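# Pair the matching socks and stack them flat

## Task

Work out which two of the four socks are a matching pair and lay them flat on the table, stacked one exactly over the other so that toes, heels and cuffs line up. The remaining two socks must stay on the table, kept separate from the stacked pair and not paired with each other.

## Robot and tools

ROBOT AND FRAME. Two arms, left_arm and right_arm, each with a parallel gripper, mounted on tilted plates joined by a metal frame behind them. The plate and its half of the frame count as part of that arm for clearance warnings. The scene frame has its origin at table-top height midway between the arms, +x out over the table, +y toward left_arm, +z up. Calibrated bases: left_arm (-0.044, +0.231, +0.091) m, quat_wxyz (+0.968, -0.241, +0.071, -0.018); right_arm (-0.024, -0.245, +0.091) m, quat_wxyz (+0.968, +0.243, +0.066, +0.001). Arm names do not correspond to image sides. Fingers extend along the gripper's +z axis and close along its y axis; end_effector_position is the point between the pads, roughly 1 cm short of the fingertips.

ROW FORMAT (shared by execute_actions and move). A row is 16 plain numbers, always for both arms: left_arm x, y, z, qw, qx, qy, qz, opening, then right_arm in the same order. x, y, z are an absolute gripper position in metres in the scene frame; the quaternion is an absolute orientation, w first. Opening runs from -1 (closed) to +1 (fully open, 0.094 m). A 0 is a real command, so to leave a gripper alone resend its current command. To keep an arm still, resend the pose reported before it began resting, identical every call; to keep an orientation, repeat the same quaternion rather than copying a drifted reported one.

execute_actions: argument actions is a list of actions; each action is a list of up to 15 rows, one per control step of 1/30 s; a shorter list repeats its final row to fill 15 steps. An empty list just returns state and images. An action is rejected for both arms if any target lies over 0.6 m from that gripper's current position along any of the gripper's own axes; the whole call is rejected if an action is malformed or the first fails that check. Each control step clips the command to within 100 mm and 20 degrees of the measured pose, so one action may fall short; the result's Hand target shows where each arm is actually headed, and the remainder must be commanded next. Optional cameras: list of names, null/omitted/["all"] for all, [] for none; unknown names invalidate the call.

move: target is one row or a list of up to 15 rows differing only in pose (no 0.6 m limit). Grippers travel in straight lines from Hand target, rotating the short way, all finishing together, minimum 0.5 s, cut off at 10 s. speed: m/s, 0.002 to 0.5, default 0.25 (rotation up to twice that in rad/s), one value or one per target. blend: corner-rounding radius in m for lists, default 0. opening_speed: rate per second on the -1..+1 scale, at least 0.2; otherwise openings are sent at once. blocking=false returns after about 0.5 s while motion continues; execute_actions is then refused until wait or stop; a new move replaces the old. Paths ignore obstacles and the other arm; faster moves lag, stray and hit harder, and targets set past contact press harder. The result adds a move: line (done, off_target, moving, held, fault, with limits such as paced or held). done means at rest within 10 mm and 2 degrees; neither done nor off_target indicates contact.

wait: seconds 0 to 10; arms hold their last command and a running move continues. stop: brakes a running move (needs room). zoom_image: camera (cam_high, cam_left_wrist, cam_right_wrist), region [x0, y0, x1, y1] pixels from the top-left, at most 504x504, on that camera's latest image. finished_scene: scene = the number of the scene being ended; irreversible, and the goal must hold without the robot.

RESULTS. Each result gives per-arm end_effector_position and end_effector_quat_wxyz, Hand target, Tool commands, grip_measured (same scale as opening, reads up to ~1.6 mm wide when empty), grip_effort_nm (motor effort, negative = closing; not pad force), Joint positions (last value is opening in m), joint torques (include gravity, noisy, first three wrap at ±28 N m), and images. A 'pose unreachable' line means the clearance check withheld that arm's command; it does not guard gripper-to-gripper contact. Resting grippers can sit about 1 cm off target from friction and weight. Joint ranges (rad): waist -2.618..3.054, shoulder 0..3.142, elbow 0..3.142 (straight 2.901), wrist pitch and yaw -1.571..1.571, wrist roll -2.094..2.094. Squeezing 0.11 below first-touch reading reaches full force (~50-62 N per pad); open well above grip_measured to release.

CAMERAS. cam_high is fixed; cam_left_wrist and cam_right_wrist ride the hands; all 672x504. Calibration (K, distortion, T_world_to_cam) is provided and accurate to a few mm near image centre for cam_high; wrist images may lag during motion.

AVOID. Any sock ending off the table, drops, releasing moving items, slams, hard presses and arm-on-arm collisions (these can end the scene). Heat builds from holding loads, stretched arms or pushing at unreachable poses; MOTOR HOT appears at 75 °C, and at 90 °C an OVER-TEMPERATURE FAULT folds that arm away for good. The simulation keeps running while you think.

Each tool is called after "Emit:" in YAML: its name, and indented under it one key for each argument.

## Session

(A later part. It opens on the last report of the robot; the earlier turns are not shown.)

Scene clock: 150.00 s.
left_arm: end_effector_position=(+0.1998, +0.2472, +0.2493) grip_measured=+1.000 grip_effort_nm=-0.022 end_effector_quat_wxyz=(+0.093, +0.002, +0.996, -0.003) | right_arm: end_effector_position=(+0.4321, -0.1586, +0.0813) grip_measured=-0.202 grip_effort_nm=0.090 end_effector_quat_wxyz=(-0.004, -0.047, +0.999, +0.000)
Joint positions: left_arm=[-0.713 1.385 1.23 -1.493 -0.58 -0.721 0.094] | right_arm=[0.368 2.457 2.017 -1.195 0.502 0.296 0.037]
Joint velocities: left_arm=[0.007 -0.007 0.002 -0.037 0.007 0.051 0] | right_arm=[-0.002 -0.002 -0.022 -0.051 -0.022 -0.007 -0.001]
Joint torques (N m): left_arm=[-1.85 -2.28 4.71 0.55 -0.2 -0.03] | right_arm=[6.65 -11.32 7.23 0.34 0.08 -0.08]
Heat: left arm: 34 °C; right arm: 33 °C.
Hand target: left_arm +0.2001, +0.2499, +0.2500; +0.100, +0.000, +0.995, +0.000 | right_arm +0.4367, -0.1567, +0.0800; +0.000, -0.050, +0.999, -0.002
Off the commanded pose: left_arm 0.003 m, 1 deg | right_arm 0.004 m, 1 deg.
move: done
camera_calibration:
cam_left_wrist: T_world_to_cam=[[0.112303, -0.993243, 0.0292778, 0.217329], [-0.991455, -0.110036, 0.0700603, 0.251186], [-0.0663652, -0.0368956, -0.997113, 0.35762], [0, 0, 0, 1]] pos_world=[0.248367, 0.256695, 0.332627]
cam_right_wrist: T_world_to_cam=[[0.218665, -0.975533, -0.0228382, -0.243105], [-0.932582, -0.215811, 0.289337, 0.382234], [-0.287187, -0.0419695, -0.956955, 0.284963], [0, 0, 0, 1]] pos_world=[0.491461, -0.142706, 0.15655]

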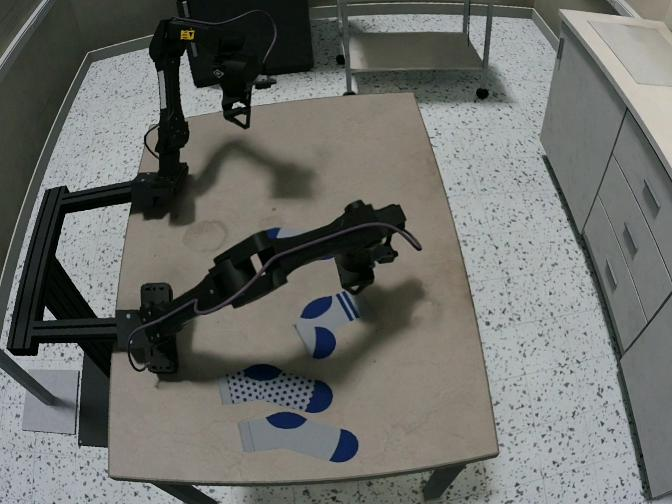

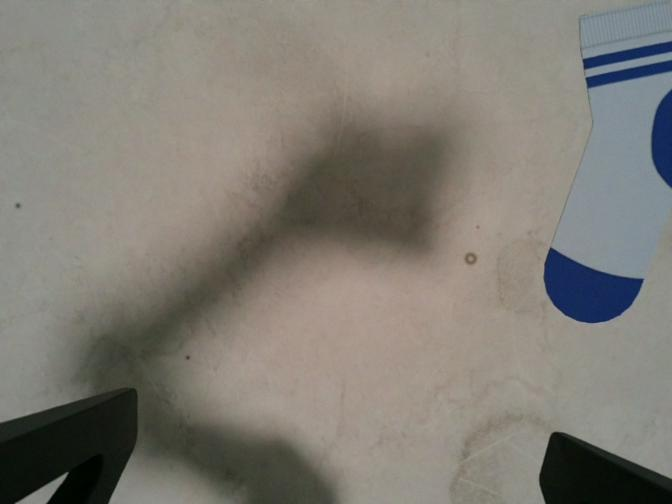

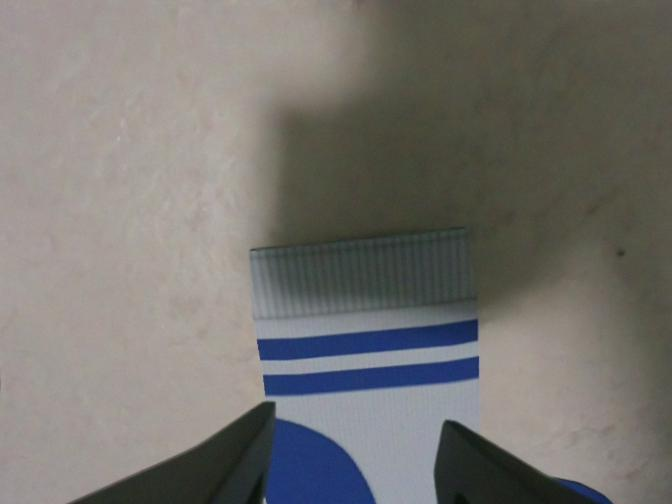

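Emit:
move:
  target: [0.2,0.25,0.25,0.1,0,0.995,0,1,0.438,-0.160,-0.008,0,-0.05,0.9987,0,-0.2]
  speed: 0.04
  cameras: ["cam_right_wrist"]

Emit:
move:
  target: [0.2,0.25,0.25,0.1,0,0.995,0,1,0.438,-0.160,-0.012,0,-0.05,0.9987,0,-1]
  speed: 0.04
  opening_speed: 1
  cameras: ["cam_right_wrist"]

Emit:
move:
  target:
    - [0.2,0.25,0.25,0.1,0,0.995,0,1,0.43,-0.160,0.08,0,-0.05,0.9987,0,-1]
  speed: 0.1

Scene clock: 156.27 s.
left_arm: end_effector_position=(+0.1998, +0.2472, +0.2493) grip_measured=+1.000 grip_effort_nm=-0.022 end_effector_quat_wxyz=(+0.093, +0.002, +0.996, -0.003) | right_arm: end_effector_position=(+0.4450, -0.1644, +0.0198) grip_measured=-0.202 grip_effort_nm=0.090 end_effector_quat_wxyz=(+0.011, -0.046, +0.999, +0.003)
Joint positions: left_arm=[-0.713 1.385 1.23 -1.493 -0.58 -0.721 0.094] | right_arm=[0.287 2.509 1.911 -0.958 0.507 0.189 0.037]
Joint velocities: left_arm=[-0.002 0.002 0.002 -0.022 0.007 -0.022 0] | right_arm=[0.007 0.002 0.022 -0.007 0.037 -0.037 0.001]
Joint torques (N m): left_arm=[-1.74 -2.4 4.67 0.52 -0.17 -0.02] | right_arm=[5.37 -9.54 3.07 1.05 0.03 -0.12]
Heat: left arm: 34 °C; right arm: 34 °C.
Hand target: left_arm +0.2001, +0.2499, +0.2500; +0.100, +0.000, +0.995, +0.000 | right_arm +0.4372, -0.1609, -0.0072; -0.002, -0.050, +0.999, -0.001
Off the commanded pose: left_arm 0.003 m, 1 deg | right_arm 0.029 m, 1 deg.
move: off_target (right_arm)
camera_calibration:
cam_right_wrist: T_world_to_cam=[[0.216315, -0.976032, -0.0238638, -0.252068], [-0.941291, -0.21498, 0.260299, 0.415342], [-0.259191, -0.033844, -0.965233, 0.21866], [0, 0, 0, 1]] pos_world=[0.502158, -0.149336, 0.096929]
Images, in order (width x height): cam_right_wrist 672x504.

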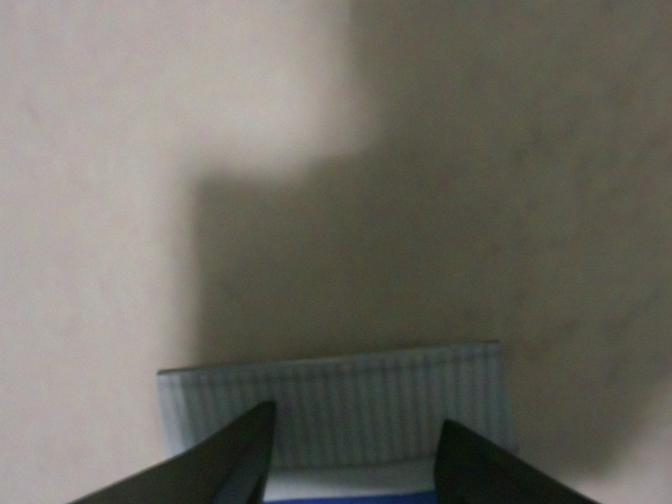

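Scene clock: 157.27 s.
left_arm: end_effector_position=(+0.1998, +0.2472, +0.2493) grip_measured=+1.000 grip_effort_nm=-0.012 end_effector_quat_wxyz=(+0.093, +0.002, +0.996, -0.003) | right_arm: end_effector_position=(+0.4511, -0.1642, +0.0196) grip_measured=-0.979 grip_effort_nm=-0.969 end_effector_quat_wxyz=(+0.023, -0.044, +0.999, +0.002)
Joint positions: left_arm=[-0.713 1.385 1.23 -1.493 -0.58 -0.721 0.094] | right_arm=[0.287 2.509 1.909 -0.929 0.516 0.179 0.001]
Joint velocities: left_arm=[0.007 0.002 -0.002 -0.037 -0.066 -0.081 0] | right_arm=[-0.017 0.002 -0.002 0.051 -0.051 0.022 -0.002]
Joint torques (N m): left_arm=[-1.72 -2.36 4.62 0.5 -0.19 -0.01] | right_arm=[5.11 -9.48 2.5 0.95 -0.07 -0.09]
Heat: left arm: 34 °C; right arm: 34 °C.
Hand target: left_arm +0.2001, +0.2499, +0.2500; +0.100, +0.000, +0.995, +0.000 | right_arm +0.4368, -0.1606, -0.0106; -0.001, -0.050, +0.999, +0.000
Off the commanded pose: left_arm 0.003 m, 1 deg | right_arm 0.034 m, 3 deg.
move: off_target (right_arm)
camera_calibration:
cam_right_wrist: T_world_to_cam=[[0.214062, -0.976686, -0.016162, -0.252353], [-0.948158, -0.211731, 0.236993, 0.425262], [-0.23489, -0.0354071, -0.971377, 0.208888], [0, 0, 0, 1]] pos_world=[0.506301, -0.149032, 0.0980459]
Images, in order (width x height): cam_right_wrist 672x504.

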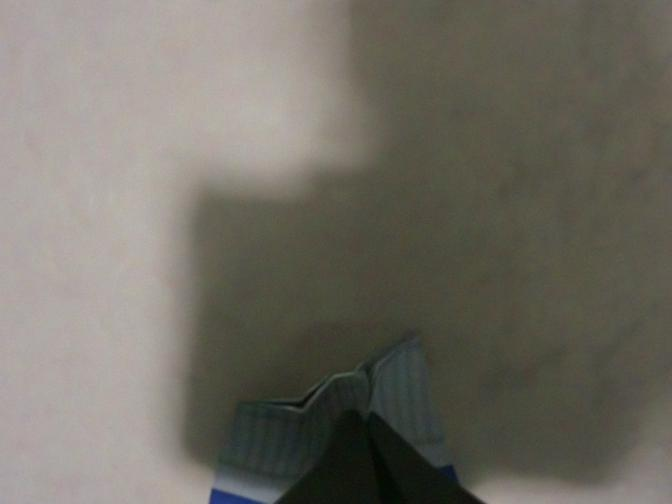

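Scene clock: 158.93 s.
left_arm: end_effector_position=(+0.1998, +0.2472, +0.2493) grip_measured=+1.000 grip_effort_nm=-0.017 end_effector_quat_wxyz=(+0.093, +0.002, +0.996, -0.003) | right_arm: end_effector_position=(+0.4230, -0.1617, +0.0604) grip_measured=-0.982 grip_effort_nm=-1.004 end_effector_quat_wxyz=(-0.016, -0.055, +0.998, -0.007)
Joint positions: left_arm=[-0.713 1.385 1.23 -1.493 -0.58 -0.721 0.094] | right_arm=[0.35 2.459 1.943 -1.141 0.51 0.274 0.001]
Joint velocities: left_arm=[0.012 -0.017 -0.007 0.037 0.037 -0.022 0] | right_arm=[0.002 -0.007 -0.012 -0.081 0.007 0.037 0]
Joint torques (N m): left_arm=[-1.8 -2.32 4.64 0.52 -0.21 -0.03] | right_arm=[7.99 -15.05 6.95 0.12 -0.06 0.1]
Heat: left arm: 34 °C; right arm: 33 °C.
Hand target: left_arm +0.2001, +0.2499, +0.2500; +0.100, +0.000, +0.995, +0.000 | right_arm +0.4293, -0.1596, +0.0797; +0.001, -0.051, +0.999, +0.001
Off the commanded pose: left_arm 0.003 m, 1 deg | right_arm 0.021 m, 2 deg.
move: off_target (right_arm)
camera_calibration:
cam_left_wrist: T_world_to_cam=[[0.112303, -0.993243, 0.0292778, 0.217329], [-0.991455, -0.110036, 0.0700603, 0.251186], [-0.0663652, -0.0368956, -0.997113, 0.35762], [0, 0, 0, 1]] pos_world=[0.248367, 0.256695, 0.332627]
cam_right_wrist: T_world_to_cam=[[0.233779, -0.972212, -0.0122738, -0.251106], [-0.922025, -0.225682, 0.314543, 0.371505], [-0.308572, -0.0622168, -0.949164, 0.267568], [0, 0, 0, 1]] pos_world=[0.483804, -0.143639, 0.134029]

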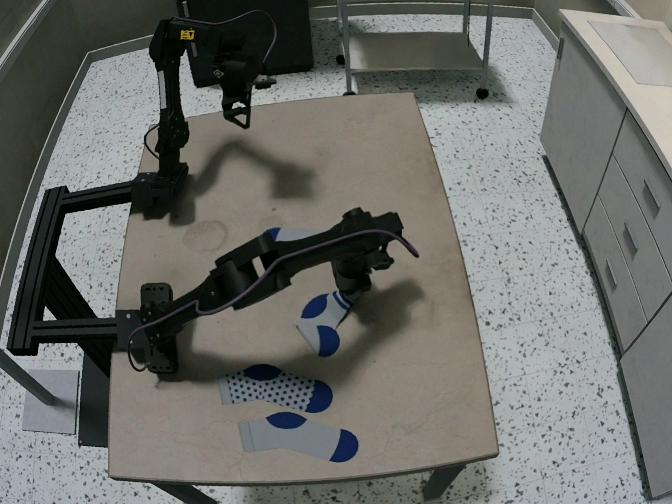

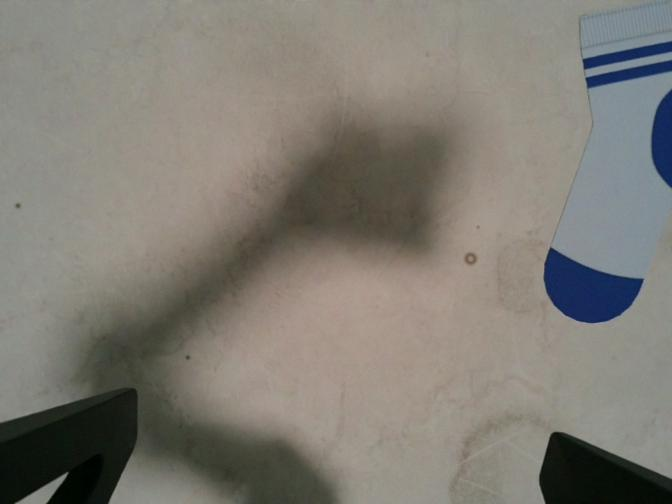

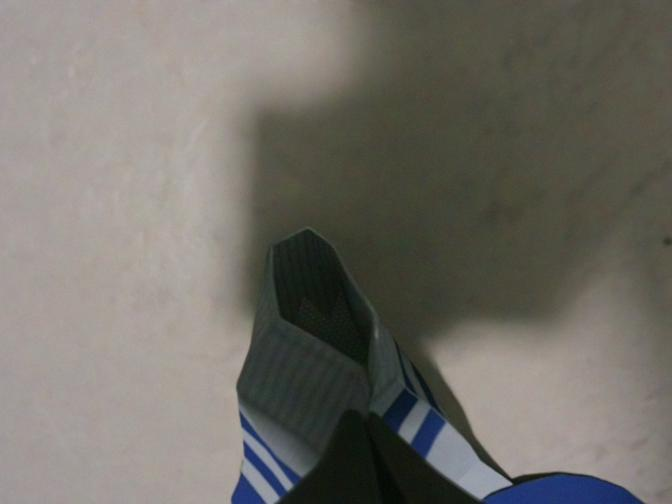

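Emit:
move:
  target:
    - [0.2,0.25,0.25,0.1,0,0.995,0,1,0.38,-0.18,0.18,0,-0.05,0.9987,0,-1]
    - [0.2,0.25,0.25,0.1,0,0.995,0,1,0.36,-0.2,0.28,0,-0.05,0.9987,0,-1]
  speed: 0.15
  blend: 0.03

Scene clock: 164.37 s.
left_arm: end_effector_position=(+0.1998, +0.2472, +0.2493) grip_measured=+1.000 grip_effort_nm=-0.022 end_effector_quat_wxyz=(+0.093, +0.002, +0.996, -0.003) | right_arm: end_effector_position=(+0.3613, -0.2013, +0.2733) grip_measured=-0.982 grip_effort_nm=-1.013 end_effector_quat_wxyz=(+0.069, -0.046, +0.996, +0.034)
Joint positions: left_arm=[-0.713 1.385 1.23 -1.493 -0.58 -0.721 0.094] | right_arm=[0.578 1.998 1.982 -1.551 0.494 0.449 0.001]
Joint velocities: left_arm=[-0.012 0.007 -0.007 -0.066 0.007 -0.051 0] | right_arm=[-0.027 0.017 -0.007 -0.007 -0.037 0.066 0.001]
Joint torques (N m): left_arm=[-1.73 -2.29 4.56 0.52 -0.15 -0.03] | right_arm=[6.05 -8.87 6.12 0.49 0.01 0.1]
Heat: left arm: 34 °C; right arm: 35 °C.
Hand target: left_arm +0.2001, +0.2499, +0.2500; +0.100, +0.000, +0.995, +0.000 | right_arm +0.3582, -0.2004, +0.2802; +0.073, -0.048, +0.996, +0.036
Off the commanded pose: left_arm 0.003 m, 1 deg | right_arm 0.007 m, 9 deg.
joint sent to its limit (right arm) — joint 4 (wrist pitch), lower limit. The joint targets are off in orientation, not in position.
move: off_target (right_arm)
camera_calibration:
cam_left_wrist: T_world_to_cam=[[0.112303, -0.993243, 0.0292778, 0.217329], [-0.991455, -0.110036, 0.0700603, 0.251186], [-0.0663652, -0.0368956, -0.997113, 0.35762], [0, 0, 0, 1]] pos_world=[0.248367, 0.256695, 0.332627]
cam_right_wrist: T_world_to_cam=[[0.2227, -0.972775, -0.0641337, -0.254581], [-0.963619, -0.229622, 0.136789, 0.301545], [-0.147792, 0.0313376, -0.988522, 0.419626], [0, 0, 0, 1]] pos_world=[0.409287, -0.191559, 0.357234]

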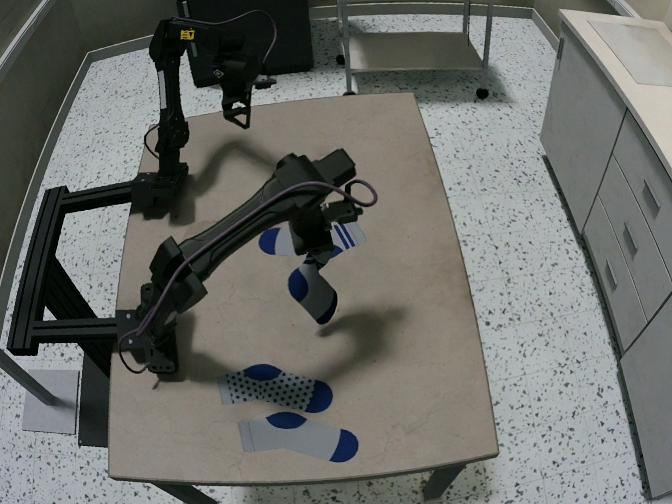

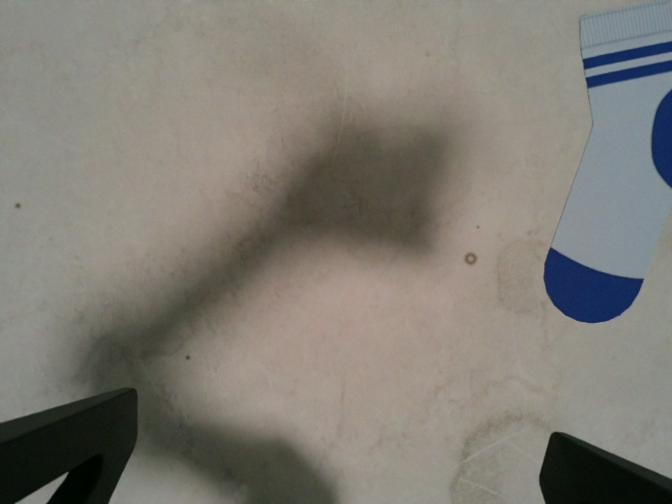

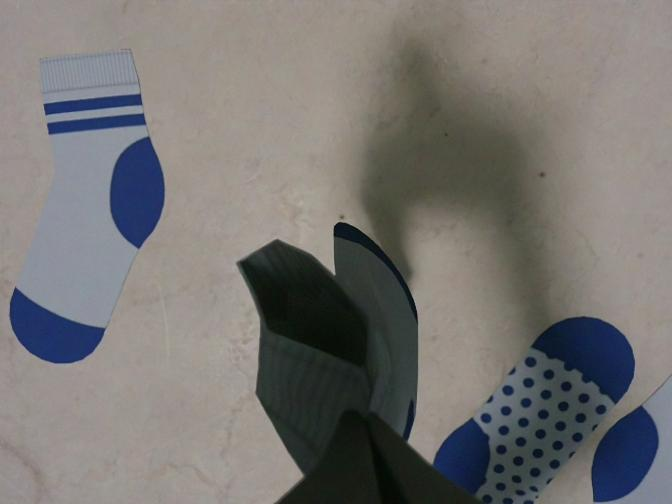

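Emit:
move:
  target:
    - [0.2,0.25,0.25,0.1,0,0.995,0,1,0.40,-0.16,0.28,0,0.669,0.743,0,-1]
    - [0.2,0.25,0.25,0.1,0,0.995,0,1,0.43,-0.14,0.25,0,0.669,0.743,0,-1]
  speed: 0.15
  blend: 0.02

Scene clock: 177.20 s.
left_arm: end_effector_position=(+0.1998, +0.2472, +0.2493) grip_measured=+1.000 grip_effort_nm=-0.022 end_effector_quat_wxyz=(+0.093, +0.002, +0.996, -0.003) | right_arm: end_effector_position=(+0.4283, -0.1407, +0.2482) grip_measured=-0.982 grip_effort_nm=-1.004 end_effector_quat_wxyz=(+0.038, +0.667, +0.739, +0.087)
Joint positions: left_arm=[-0.713 1.385 1.23 -1.493 -0.58 -0.721 0.094] | right_arm=[0.578 2.357 2.385 -1.554 0.509 1.988 0.001]
Joint velocities: left_arm=[0.002 -0.017 0.007 0.066 0.007 -0.022 0] | right_arm=[0.012 0.002 -0.017 -0.022 -0.007 -0.051 0]
Joint torques (N m): left_arm=[-1.95 -2.29 4.7 0.51 -0.19 0] | right_arm=[6.16 -10.37 7.2 0.58 0 0.01]
Heat: left arm: 34 °C; right arm: 34 °C.
Hand target: left_arm +0.2001, +0.2499, +0.2500; +0.100, +0.000, +0.995, +0.000 | right_arm +0.4292, -0.1400, +0.2497; +0.037, +0.666, +0.740, +0.088
Off the commanded pose: left_arm 0.003 m, 1 deg | right_arm 0.003 m, 11 deg.
joint sent to its limit (right arm) — joint 4 (wrist pitch), lower limit. The joint targets are off in orientation, not in position.
move: off_target (right_arm)
camera_calibration:
cam_left_wrist: T_world_to_cam=[[0.112303, -0.993243, 0.0292778, 0.217329], [-0.991455, -0.110036, 0.0700603, 0.251186], [-0.0663652, -0.0368956, -0.997113, 0.35762], [0, 0, 0, 1]] pos_world=[0.248367, 0.256695, 0.332627]
cam_right_wrist: T_world_to_cam=[[-0.953759, -0.21887, -0.20601, 0.433094], [-0.275944, 0.909315, 0.311452, 0.205767], [0.119161, 0.353897, -0.927662, 0.318728], [0, 0, 0, 1]] pos_world=[0.431867, -0.205113, 0.320808]

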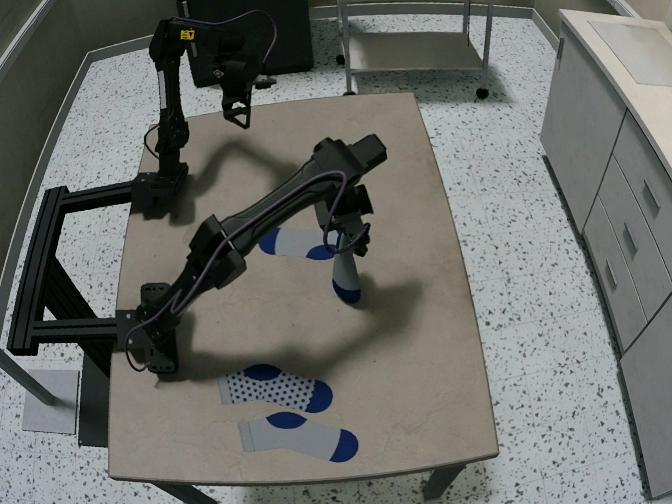

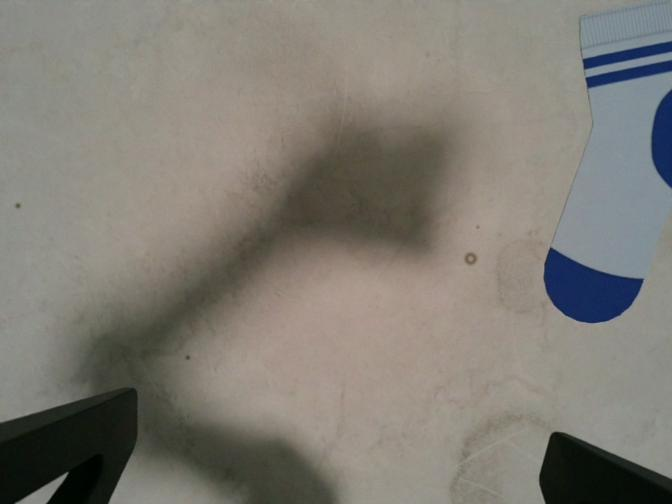

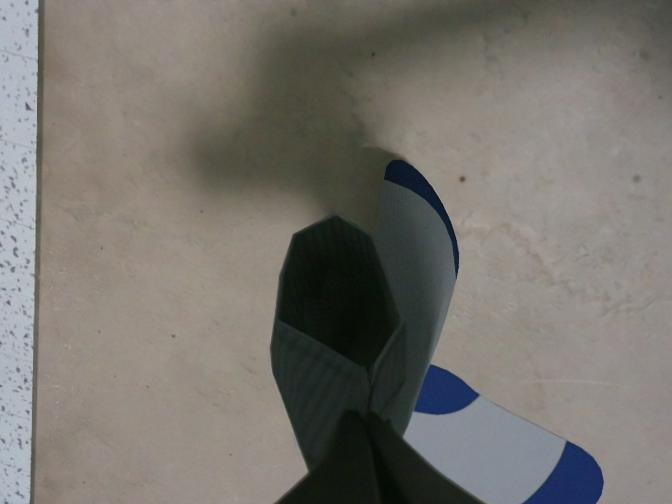

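Emit:
move:
  target:
    - [0.2,0.25,0.25,0.1,0,0.995,0,1,0.43,-0.11,0.20,0,0.669,0.743,0,-1]
    - [0.2,0.25,0.25,0.1,0,0.995,0,1,0.43,-0.20,0.13,0,0.669,0.743,0,-1]
    - [0.2,0.25,0.25,0.1,0,0.995,0,1,0.43,-0.28,0.06,0,0.669,0.743,0,-1]
    - [0.2,0.25,0.25,0.1,0,0.995,0,1,0.43,-0.31,0.025,0,0.669,0.743,0,-1]
  speed: 0.15
  blend: 0.03

Scene clock: 185.33 s.
left_arm: end_effector_position=(+0.1998, +0.2472, +0.2493) grip_measured=+1.000 grip_effort_nm=-0.012 end_effector_quat_wxyz=(+0.093, +0.002, +0.996, -0.003) | right_arm: end_effector_position=(+0.4306, -0.3071, +0.0204) grip_measured=-0.982 grip_effort_nm=-1.004 end_effector_quat_wxyz=(-0.006, +0.666, +0.746, -0.012)
Joint positions: left_arm=[-0.713 1.385 1.23 -1.493 -0.58 -0.721 0.094] | right_arm=[0.023 2.269 1.749 -0.944 0.502 1.462 0.001]
Joint velocities: left_arm=[-0.002 0.007 -0.002 -0.007 -0.007 -0.007 0] | right_arm=[-0.007 0.002 -0.022 -0.007 -0.051 -0.007 -0.001]
Joint torques (N m): left_arm=[-1.74 -2.36 4.7 0.51 -0.18 -0.05] | right_arm=[5.59 -14.41 3.67 0.56 0.05 -0.06]
Heat: left arm: 34 °C; right arm: 35 °C.
Hand target: left_arm +0.2001, +0.2499, +0.2500; +0.100, +0.000, +0.995, +0.000 | right_arm +0.4319, -0.3117, +0.0241; +0.003, +0.668, +0.744, -0.007
Off the commanded pose: left_arm 0.003 m, 1 deg | right_arm 0.005 m, 2 deg.
move: done; blend cut to 0.023 m at target 3
camera_calibration:
cam_left_wrist: T_world_to_cam=[[0.112303, -0.993243, 0.0292778, 0.217329], [-0.991455, -0.110036, 0.0700603, 0.251186], [-0.0663652, -0.0368956, -0.997113, 0.35762], [0, 0, 0, 1]] pos_world=[0.248367, 0.256695, 0.332627]
cam_right_wrist: T_world_to_cam=[[-0.971257, -0.237978, 0.00513081, 0.349234], [-0.227179, 0.933186, 0.278485, 0.415717], [-0.0710614, 0.269315, -0.960427, 0.22262], [0, 0, 0, 1]] pos_world=[0.449458, -0.364786, 0.0962476]

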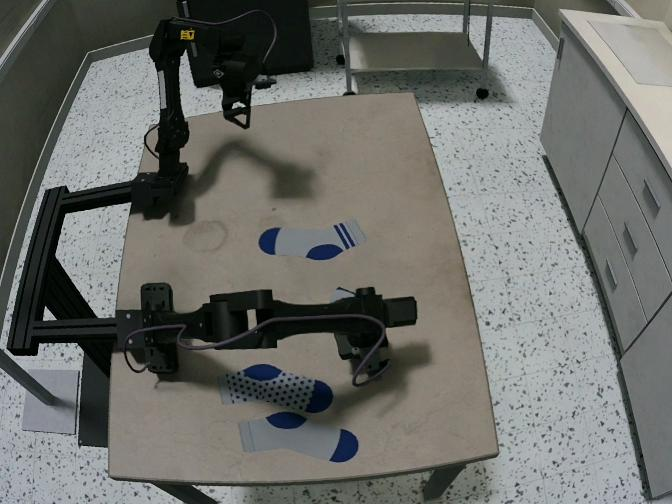

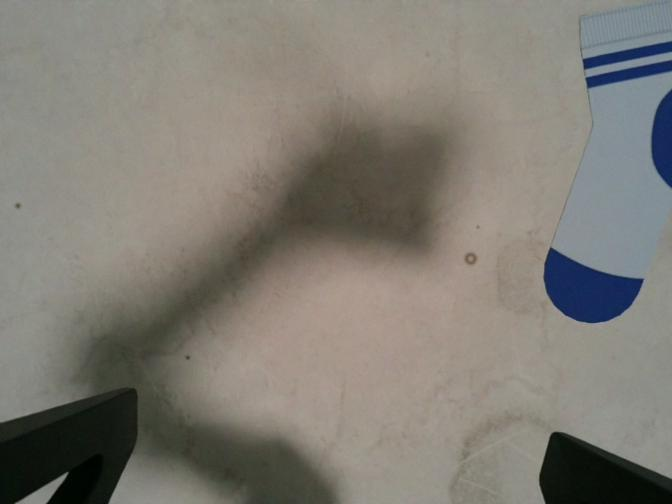

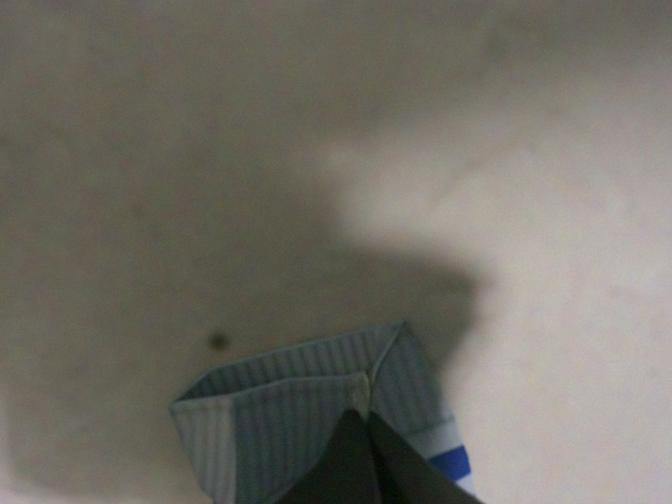

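Emit:
move:
  target: [0.2,0.25,0.25,0.1,0,0.995,0,1,0.43,-0.315,0.018,0,0.669,0.743,0,-0.3]
  opening_speed: 1
  cameras: ["cam_right_wrist"]

Emit:
move:
  target:
    - [0.2,0.25,0.25,0.1,0,0.995,0,1,0.42,-0.315,0.12,0,0.669,0.743,0,-0.2]
    - [0.2,0.25,0.25,0.1,0,0.995,0,1,0.34,-0.22,0.26,0,0,1,0,-0.2]

Scene clock: 188.87 s.
left_arm: end_effector_position=(+0.1998, +0.2472, +0.2493) grip_measured=+1.000 grip_effort_nm=-0.017 end_effector_quat_wxyz=(+0.093, +0.002, +0.996, -0.003) | right_arm: end_effector_position=(+0.4282, -0.3100, +0.0201) grip_measured=-0.302 grip_effort_nm=0.095 end_effector_quat_wxyz=(-0.008, +0.664, +0.748, -0.006)
Joint positions: left_arm=[-0.713 1.385 1.23 -1.493 -0.58 -0.721 0.094] | right_arm=[0.012 2.252 1.726 -0.929 0.489 1.443 0.033]
Joint velocities: left_arm=[0.002 -0.017 -0.007 -0.022 0.022 0.007 0] | right_arm=[-0.002 -0.017 0.022 -0.022 -0.007 -0.007 -0.001]
Joint torques (N m): left_arm=[-1.78 -2.32 4.78 0.54 -0.21 -0.06] | right_arm=[4.82 -13.53 3.4 0.74 0 -0.07]
Heat: left arm: 34 °C; right arm: 35 °C.
Hand target: left_arm +0.2001, +0.2499, +0.2500; +0.100, +0.000, +0.995, +0.000 | right_arm +0.4299, -0.3152, +0.0180; -0.001, +0.669, +0.743, -0.001
Off the commanded pose: left_arm 0.003 m, 1 deg | right_arm 0.006 m, 1 deg.
move: done
camera_calibration:
cam_right_wrist: T_world_to_cam=[[-0.96985, -0.243699, -0.00139313, 0.344008], [-0.233735, 0.928551, 0.288377, 0.41914], [-0.0689835, 0.280008, -0.957516, 0.225362], [0, 0, 0, 1]] pos_world=[0.44715, -0.368462, 0.0953962]
Images, in order (width x height): cam_right_wrist 672x504.

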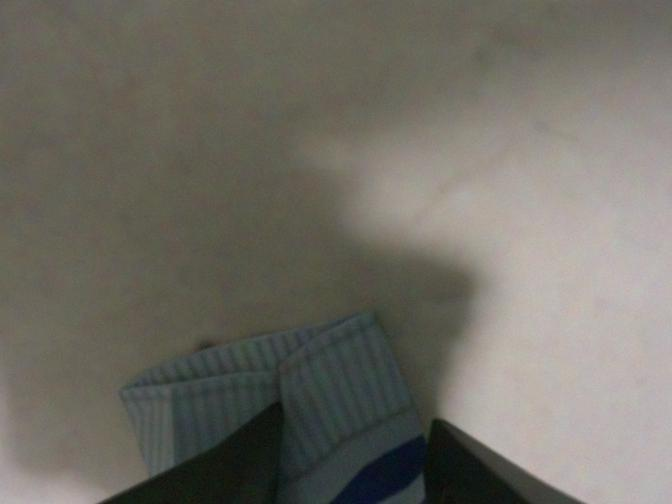

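Scene clock: 193.07 s.
left_arm: end_effector_position=(+0.1998, +0.2472, +0.2493) grip_measured=+1.000 grip_effort_nm=-0.012 end_effector_quat_wxyz=(+0.093, +0.002, +0.996, -0.003) | right_arm: end_effector_position=(+0.3443, -0.2169, +0.2510) grip_measured=-0.202 grip_effort_nm=0.085 end_effector_quat_wxyz=(+0.031, +0.011, +0.999, +0.018)
Joint positions: left_arm=[-0.713 1.385 1.23 -1.493 -0.58 -0.721 0.094] | right_arm=[0.541 1.96 1.87 -1.55 0.491 0.565 0.037]
Joint velocities: left_arm=[0.017 -0.002 0.007 -0.051 0.022 -0.022 0] | right_arm=[-0.002 0.012 0.002 -0.007 -0.037 -0.022 -0.001]
Joint torques (N m): left_arm=[-1.76 -2.32 4.7 0.52 -0.23 -0.06] | right_arm=[5.96 -10.19 5.3 0.31 -0.05 -0.09]
Heat: left arm: 34 °C; right arm: 36 °C.
Hand target: left_arm +0.2001, +0.2499, +0.2500; +0.100, +0.000, +0.995, +0.000 | right_arm +0.3387, -0.2182, +0.2598; +0.035, +0.001, +0.999, +0.022
Off the commanded pose: left_arm 0.003 m, 1 deg | right_arm 0.010 m, 4 deg.
joint sent to its limit (right arm) — joint 4 (wrist pitch), lower limit. The joint targets are off in orientation, not in position.
move: off_target (right_arm)
camera_calibration:
cam_left_wrist: T_world_to_cam=[[0.112303, -0.993243, 0.0292778, 0.217329], [-0.991455, -0.110036, 0.0700603, 0.251186], [-0.0663652, -0.0368956, -0.997113, 0.35762], [0, 0, 0, 1]] pos_world=[0.248367, 0.256695, 0.332627]
cam_right_wrist: T_world_to_cam=[[0.107376, -0.992998, -0.0492473, -0.235775], [-0.968949, -0.115616, 0.218564, 0.290673], [-0.222727, 0.0242495, -0.974579, 0.416293], [0, 0, 0, 1]] pos_world=[0.399684, -0.210613, 0.330568]

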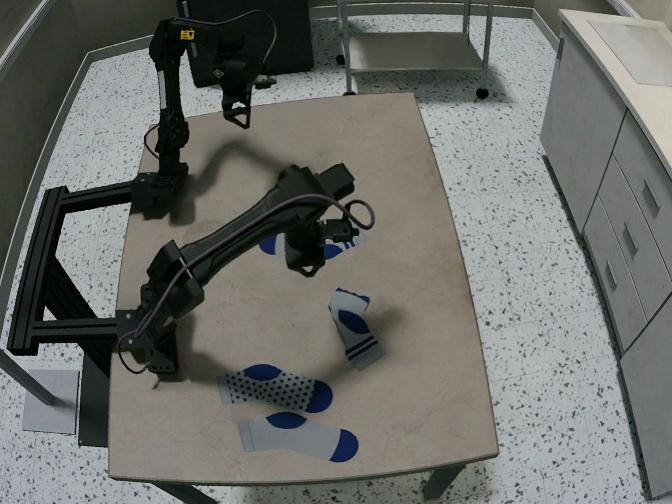

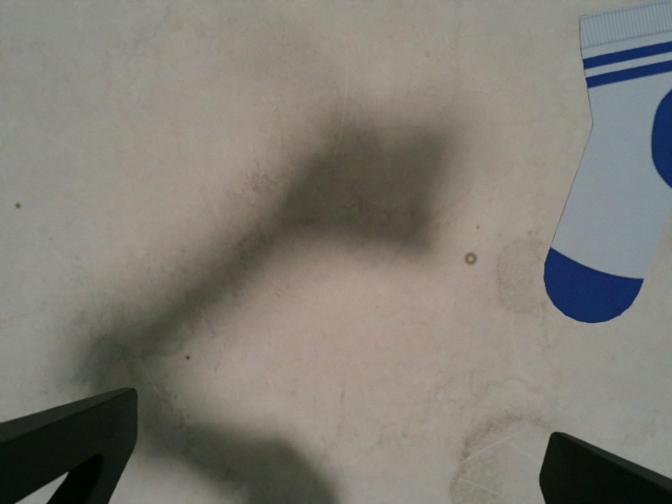

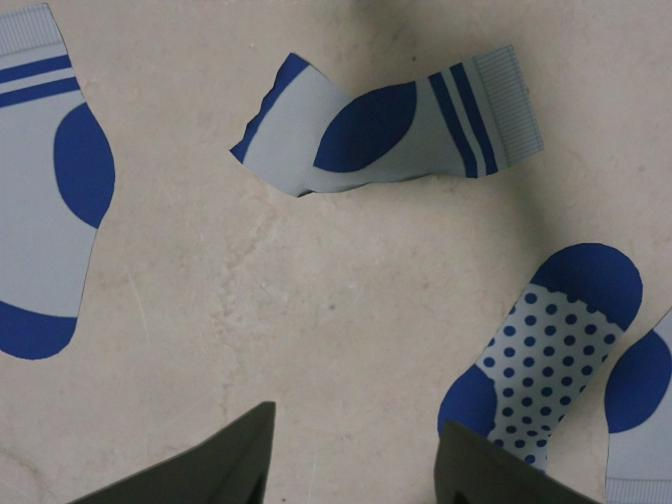

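Emit:
move:
  target:
    - [0.2,0.25,0.25,0.1,0,0.995,0,1,0.443,-0.316,0.08,0,-0.839,0.545,0,-0.2]

Scene clock: 204.00 s.
left_arm: end_effector_position=(+0.1998, +0.2472, +0.2493) grip_measured=+1.000 grip_effort_nm=-0.022 end_effector_quat_wxyz=(+0.093, +0.002, +0.996, -0.003) | right_arm: end_effector_position=(+0.4362, -0.3199, +0.0846) grip_measured=-0.202 grip_effort_nm=0.085 end_effector_quat_wxyz=(+0.008, +0.838, -0.546, -0.002)
Joint positions: left_arm=[-0.713 1.385 1.23 -1.493 -0.58 -0.721 0.094] | right_arm=[0.067 2.207 1.898 -1.166 0.507 -1.938 0.037]
Joint velocities: left_arm=[-0.007 -0.002 -0.007 -0.081 0.051 -0.037 0] | right_arm=[-0.012 -0.007 0.002 0.037 0.037 -0.037 0]
Joint torques (N m): left_arm=[-1.87 -2.22 4.57 0.54 -0.13 -0.06] | right_arm=[5.74 -10.06 7.31 0.46 0.02 -0.07]
Heat: left arm: 34 °C; right arm: 35 °C.
Hand target: left_arm +0.2001, +0.2499, +0.2500; +0.100, +0.000, +0.995, +0.000 | right_arm +0.4432, -0.3176, +0.0799; +0.006, +0.839, -0.544, +0.001
Off the commanded pose: left_arm 0.003 m, 1 deg | right_arm 0.009 m, 1 deg.
move: done
camera_calibration:
cam_left_wrist: T_world_to_cam=[[0.112303, -0.993243, 0.0292778, 0.217329], [-0.991455, -0.110036, 0.0700603, 0.251186], [-0.0663652, -0.0368956, -0.997113, 0.35762], [0, 0, 0, 1]] pos_world=[0.248367, 0.256695, 0.332627]
cam_right_wrist: T_world_to_cam=[[0.855968, 0.515734, -0.0365746, -0.201087], [0.503655, -0.815753, 0.28439, -0.467709], [0.116834, -0.26185, -0.958011, 0.0360481], [0, 0, 0, 1]] pos_world=[0.403477, -0.268389, 0.160192]

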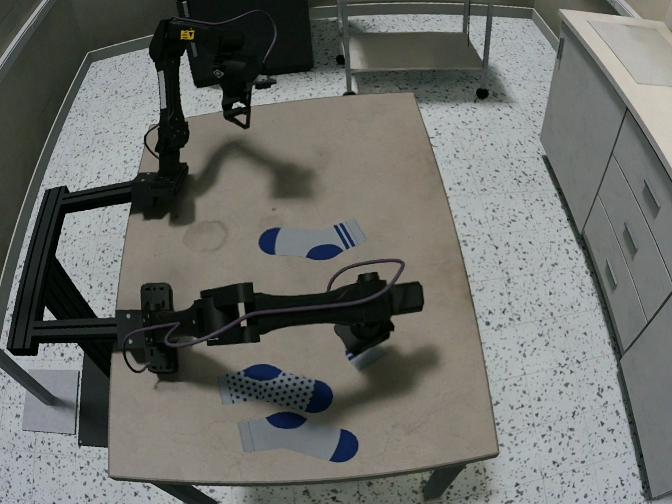

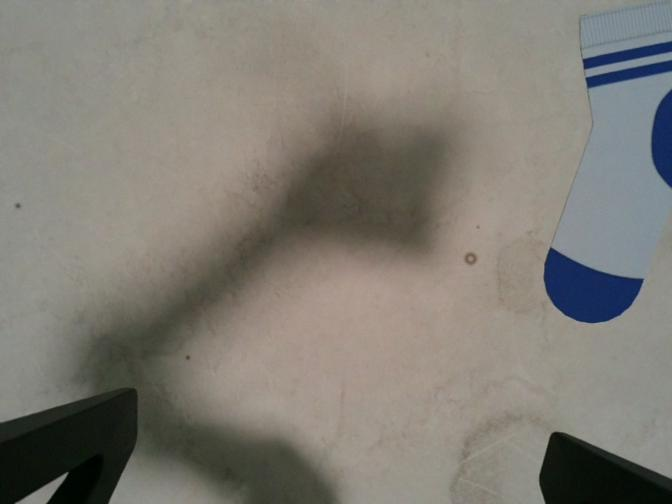

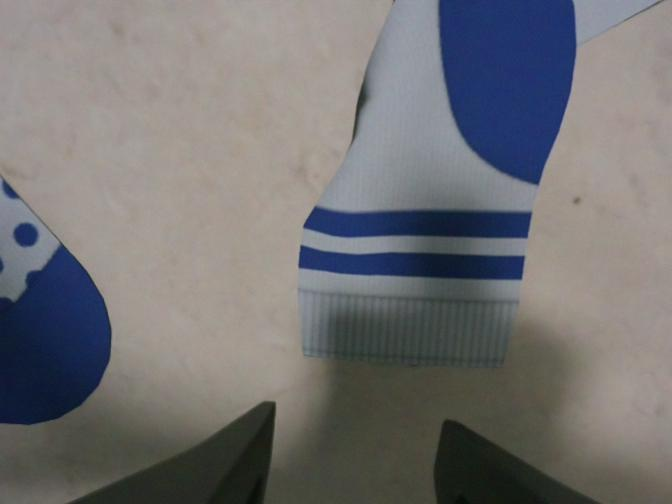

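Emit:
move:
  target:
    - [0.2,0.25,0.25,0.1,0,0.995,0,1,0.462,-0.324,0.05,0,-0.839,0.545,0,-0.2]
    - [0.2,0.25,0.25,0.1,0,0.995,0,1,0.460,-0.322,-0.010,0,-0.839,0.545,0,-0.2]
  speed: 0.05
  cameras: ["cam_right_wrist"]

Emit:
move:
  target: [0.2,0.25,0.25,0.1,0,0.995,0,1,0.460,-0.322,-0.014,0,-0.839,0.545,0,-1]
  speed: 0.04
  opening_speed: 1
  cameras: ["cam_right_wrist"]

Emit:
move:
  target:
    - [0.2,0.25,0.25,0.1,0,0.995,0,1,0.45,-0.32,0.08,0,-0.839,0.545,0,-1]
  speed: 0.1

Scene clock: 211.40 s.
left_arm: end_effector_position=(+0.1998, +0.2472, +0.2493) grip_measured=+1.000 grip_effort_nm=-0.017 end_effector_quat_wxyz=(+0.093, +0.002, +0.996, -0.003) | right_arm: end_effector_position=(+0.4676, -0.3319, +0.0182) grip_measured=-0.202 grip_effort_nm=0.085 end_effector_quat_wxyz=(-0.003, +0.834, -0.552, +0.017)
Joint positions: left_arm=[-0.713 1.385 1.23 -1.493 -0.58 -0.721 0.094] | right_arm=[-0.025 2.341 1.921 -0.954 0.497 -2.052 0.037]
Joint velocities: left_arm=[0.002 0.002 -0.022 0.022 -0.037 -0.066 0] | right_arm=[0.012 -0.012 0.012 0.051 -0.007 -0.022 0.001]
Joint torques (N m): left_arm=[-1.8 -2.3 4.68 0.54 -0.21 -0.04] | right_arm=[5.03 -9.77 3.02 0.95 -0.12 -0.13]
Heat: left arm: 34 °C; right arm: 35 °C.
Hand target: left_arm +0.2001, +0.2499, +0.2500; +0.100, +0.000, +0.995, +0.000 | right_arm +0.4589, -0.3225, -0.0090; +0.001, +0.838, -0.545, -0.001
Off the commanded pose: left_arm 0.003 m, 1 deg | right_arm 0.031 m, 2 deg.
move: off_target (right_arm)
camera_calibration:
cam_right_wrist: T_world_to_cam=[[0.863582, 0.504208, 0.0000386813, -0.23226], [0.479481, -0.821254, 0.309256, -0.465417], [0.155961, -0.267049, -0.950979, -0.0545213], [0, 0, 0, 1]] pos_world=[0.432237, -0.279679, 0.0920936]
Images, in order (width x height): cam_right_wrist 672x504.

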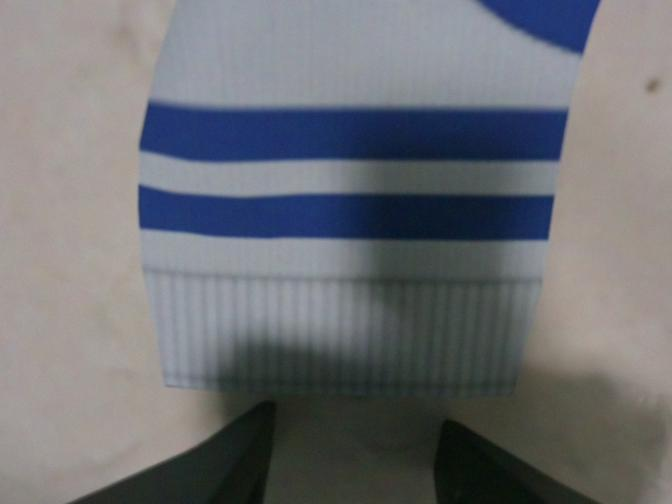

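Scene clock: 212.40 s.
left_arm: end_effector_position=(+0.1998, +0.2472, +0.2493) grip_measured=+1.000 grip_effort_nm=-0.017 end_effector_quat_wxyz=(+0.093, +0.002, +0.996, -0.003) | right_arm: end_effector_position=(+0.4690, -0.3320, +0.0177) grip_measured=-0.986 grip_effort_nm=-0.784 end_effector_quat_wxyz=(-0.004, +0.836, -0.549, +0.021)
Joint positions: left_arm=[-0.713 1.385 1.23 -1.493 -0.58 -0.721 0.094] | right_arm=[-0.025 2.341 1.918 -0.944 0.499 -2.061 0.001]
Joint velocities: left_arm=[-0.012 -0.012 -0.017 -0.037 -0.051 0.051 0] | right_arm=[0.022 -0.002 0.007 0.007 0.037 -0.037 0.001]
Joint torques (N m): left_arm=[-1.78 -2.26 4.63 0.55 -0.15 -0.03] | right_arm=[4.75 -9.59 2.54 1.03 -0.16 -0.08]
Heat: left arm: 34 °C; right arm: 35 °C.
Hand target: left_arm +0.2001, +0.2499, +0.2500; +0.100, +0.000, +0.995, +0.000 | right_arm +0.4586, -0.3222, -0.0127; +0.001, +0.839, -0.545, +0.000
Off the commanded pose: left_arm 0.003 m, 1 deg | right_arm 0.034 m, 2 deg.
move: off_target (right_arm)
camera_calibration:
cam_right_wrist: T_world_to_cam=[[0.860481, 0.509465, 0.0041864, -0.230305], [0.482562, -0.817623, 0.314049, -0.46634], [0.16342, -0.268213, -0.949397, -0.0591536], [0, 0, 0, 1]] pos_world=[0.432878, -0.279824, 0.0912576]
Images, in order (width x height): cam_right_wrist 672x504.

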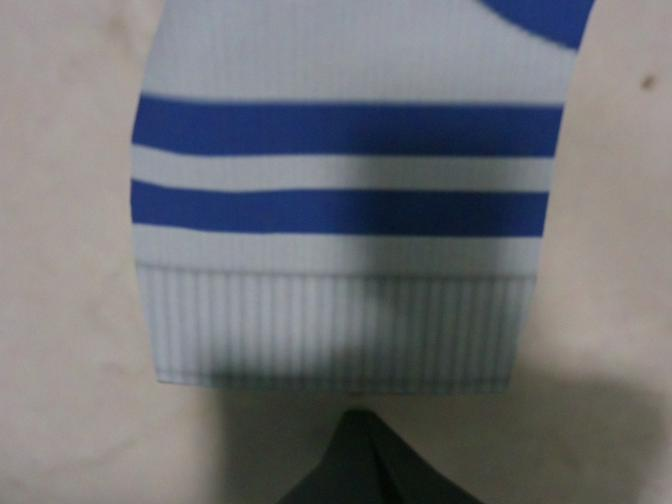

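Scene clock: 214.07 s.
left_arm: end_effector_position=(+0.1998, +0.2472, +0.2493) grip_measured=+1.000 grip_effort_nm=-0.017 end_effector_quat_wxyz=(+0.093, +0.002, +0.996, -0.003) | right_arm: end_effector_position=(+0.4444, -0.3189, +0.0603) grip_measured=-0.986 grip_effort_nm=-0.774 end_effector_quat_wxyz=(+0.010, +0.840, -0.542, -0.011)
Joint positions: left_arm=[-0.713 1.385 1.23 -1.493 -0.58 -0.721 0.094] | right_arm=[0.04 2.279 1.938 -1.139 0.498 -1.969 0.001]
Joint velocities: left_arm=[0.002 -0.007 -0.002 0.037 -0.022 0.007 0] | right_arm=[-0.002 0.002 0.007 0.037 -0.051 0.051 0]
Joint torques (N m): left_arm=[-1.65 -2.33 4.56 0.54 -0.2 -0.02] | right_arm=[7.43 -15.16 6.99 0.04 -0.03 0.13]
Heat: left arm: 34 °C; right arm: 36 °C.
Hand target: left_arm +0.2001, +0.2499, +0.2500; +0.100, +0.000, +0.995, +0.000 | right_arm +0.4493, -0.3196, +0.0795; -0.001, +0.839, -0.544, +0.000
Off the commanded pose: left_arm 0.003 m, 1 deg | right_arm 0.021 m, 2 deg.
move: off_target (right_arm)
camera_calibration:
cam_left_wrist: T_world_to_cam=[[0.112303, -0.993243, 0.0292778, 0.217329], [-0.991455, -0.110036, 0.0700603, 0.251186], [-0.0663652, -0.0368956, -0.997113, 0.35762], [0, 0, 0, 1]] pos_world=[0.248367, 0.256695, 0.332627]
cam_right_wrist: T_world_to_cam=[[0.85033, 0.524017, -0.0484257, -0.203618], [0.516206, -0.812671, 0.270364, -0.46794], [0.102321, -0.254896, -0.96154, 0.0209611], [0, 0, 0, 1]] pos_world=[0.412551, -0.268239, 0.136809]

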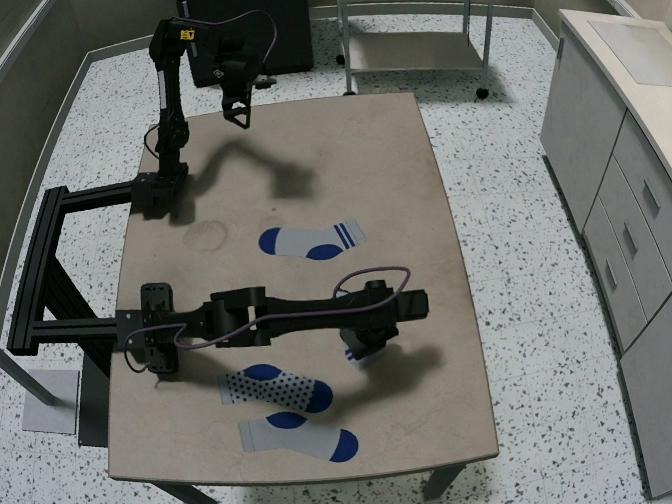

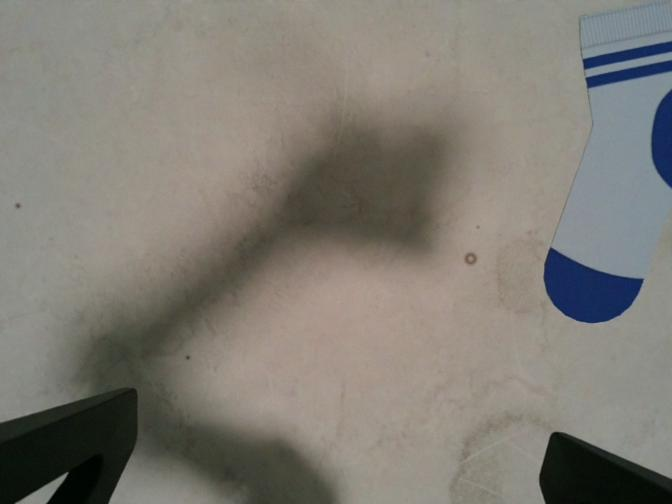

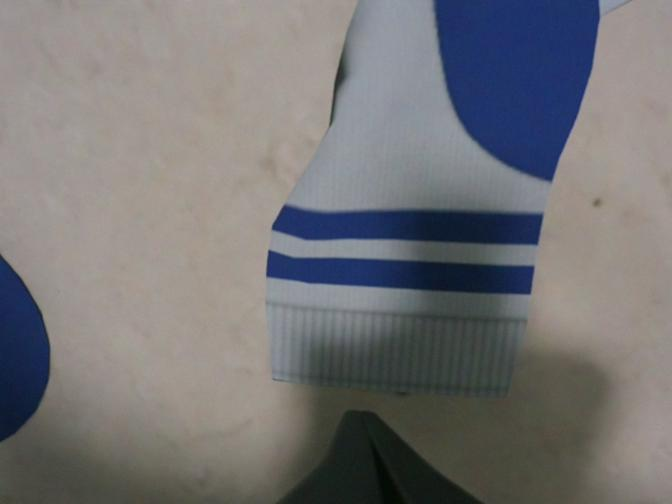

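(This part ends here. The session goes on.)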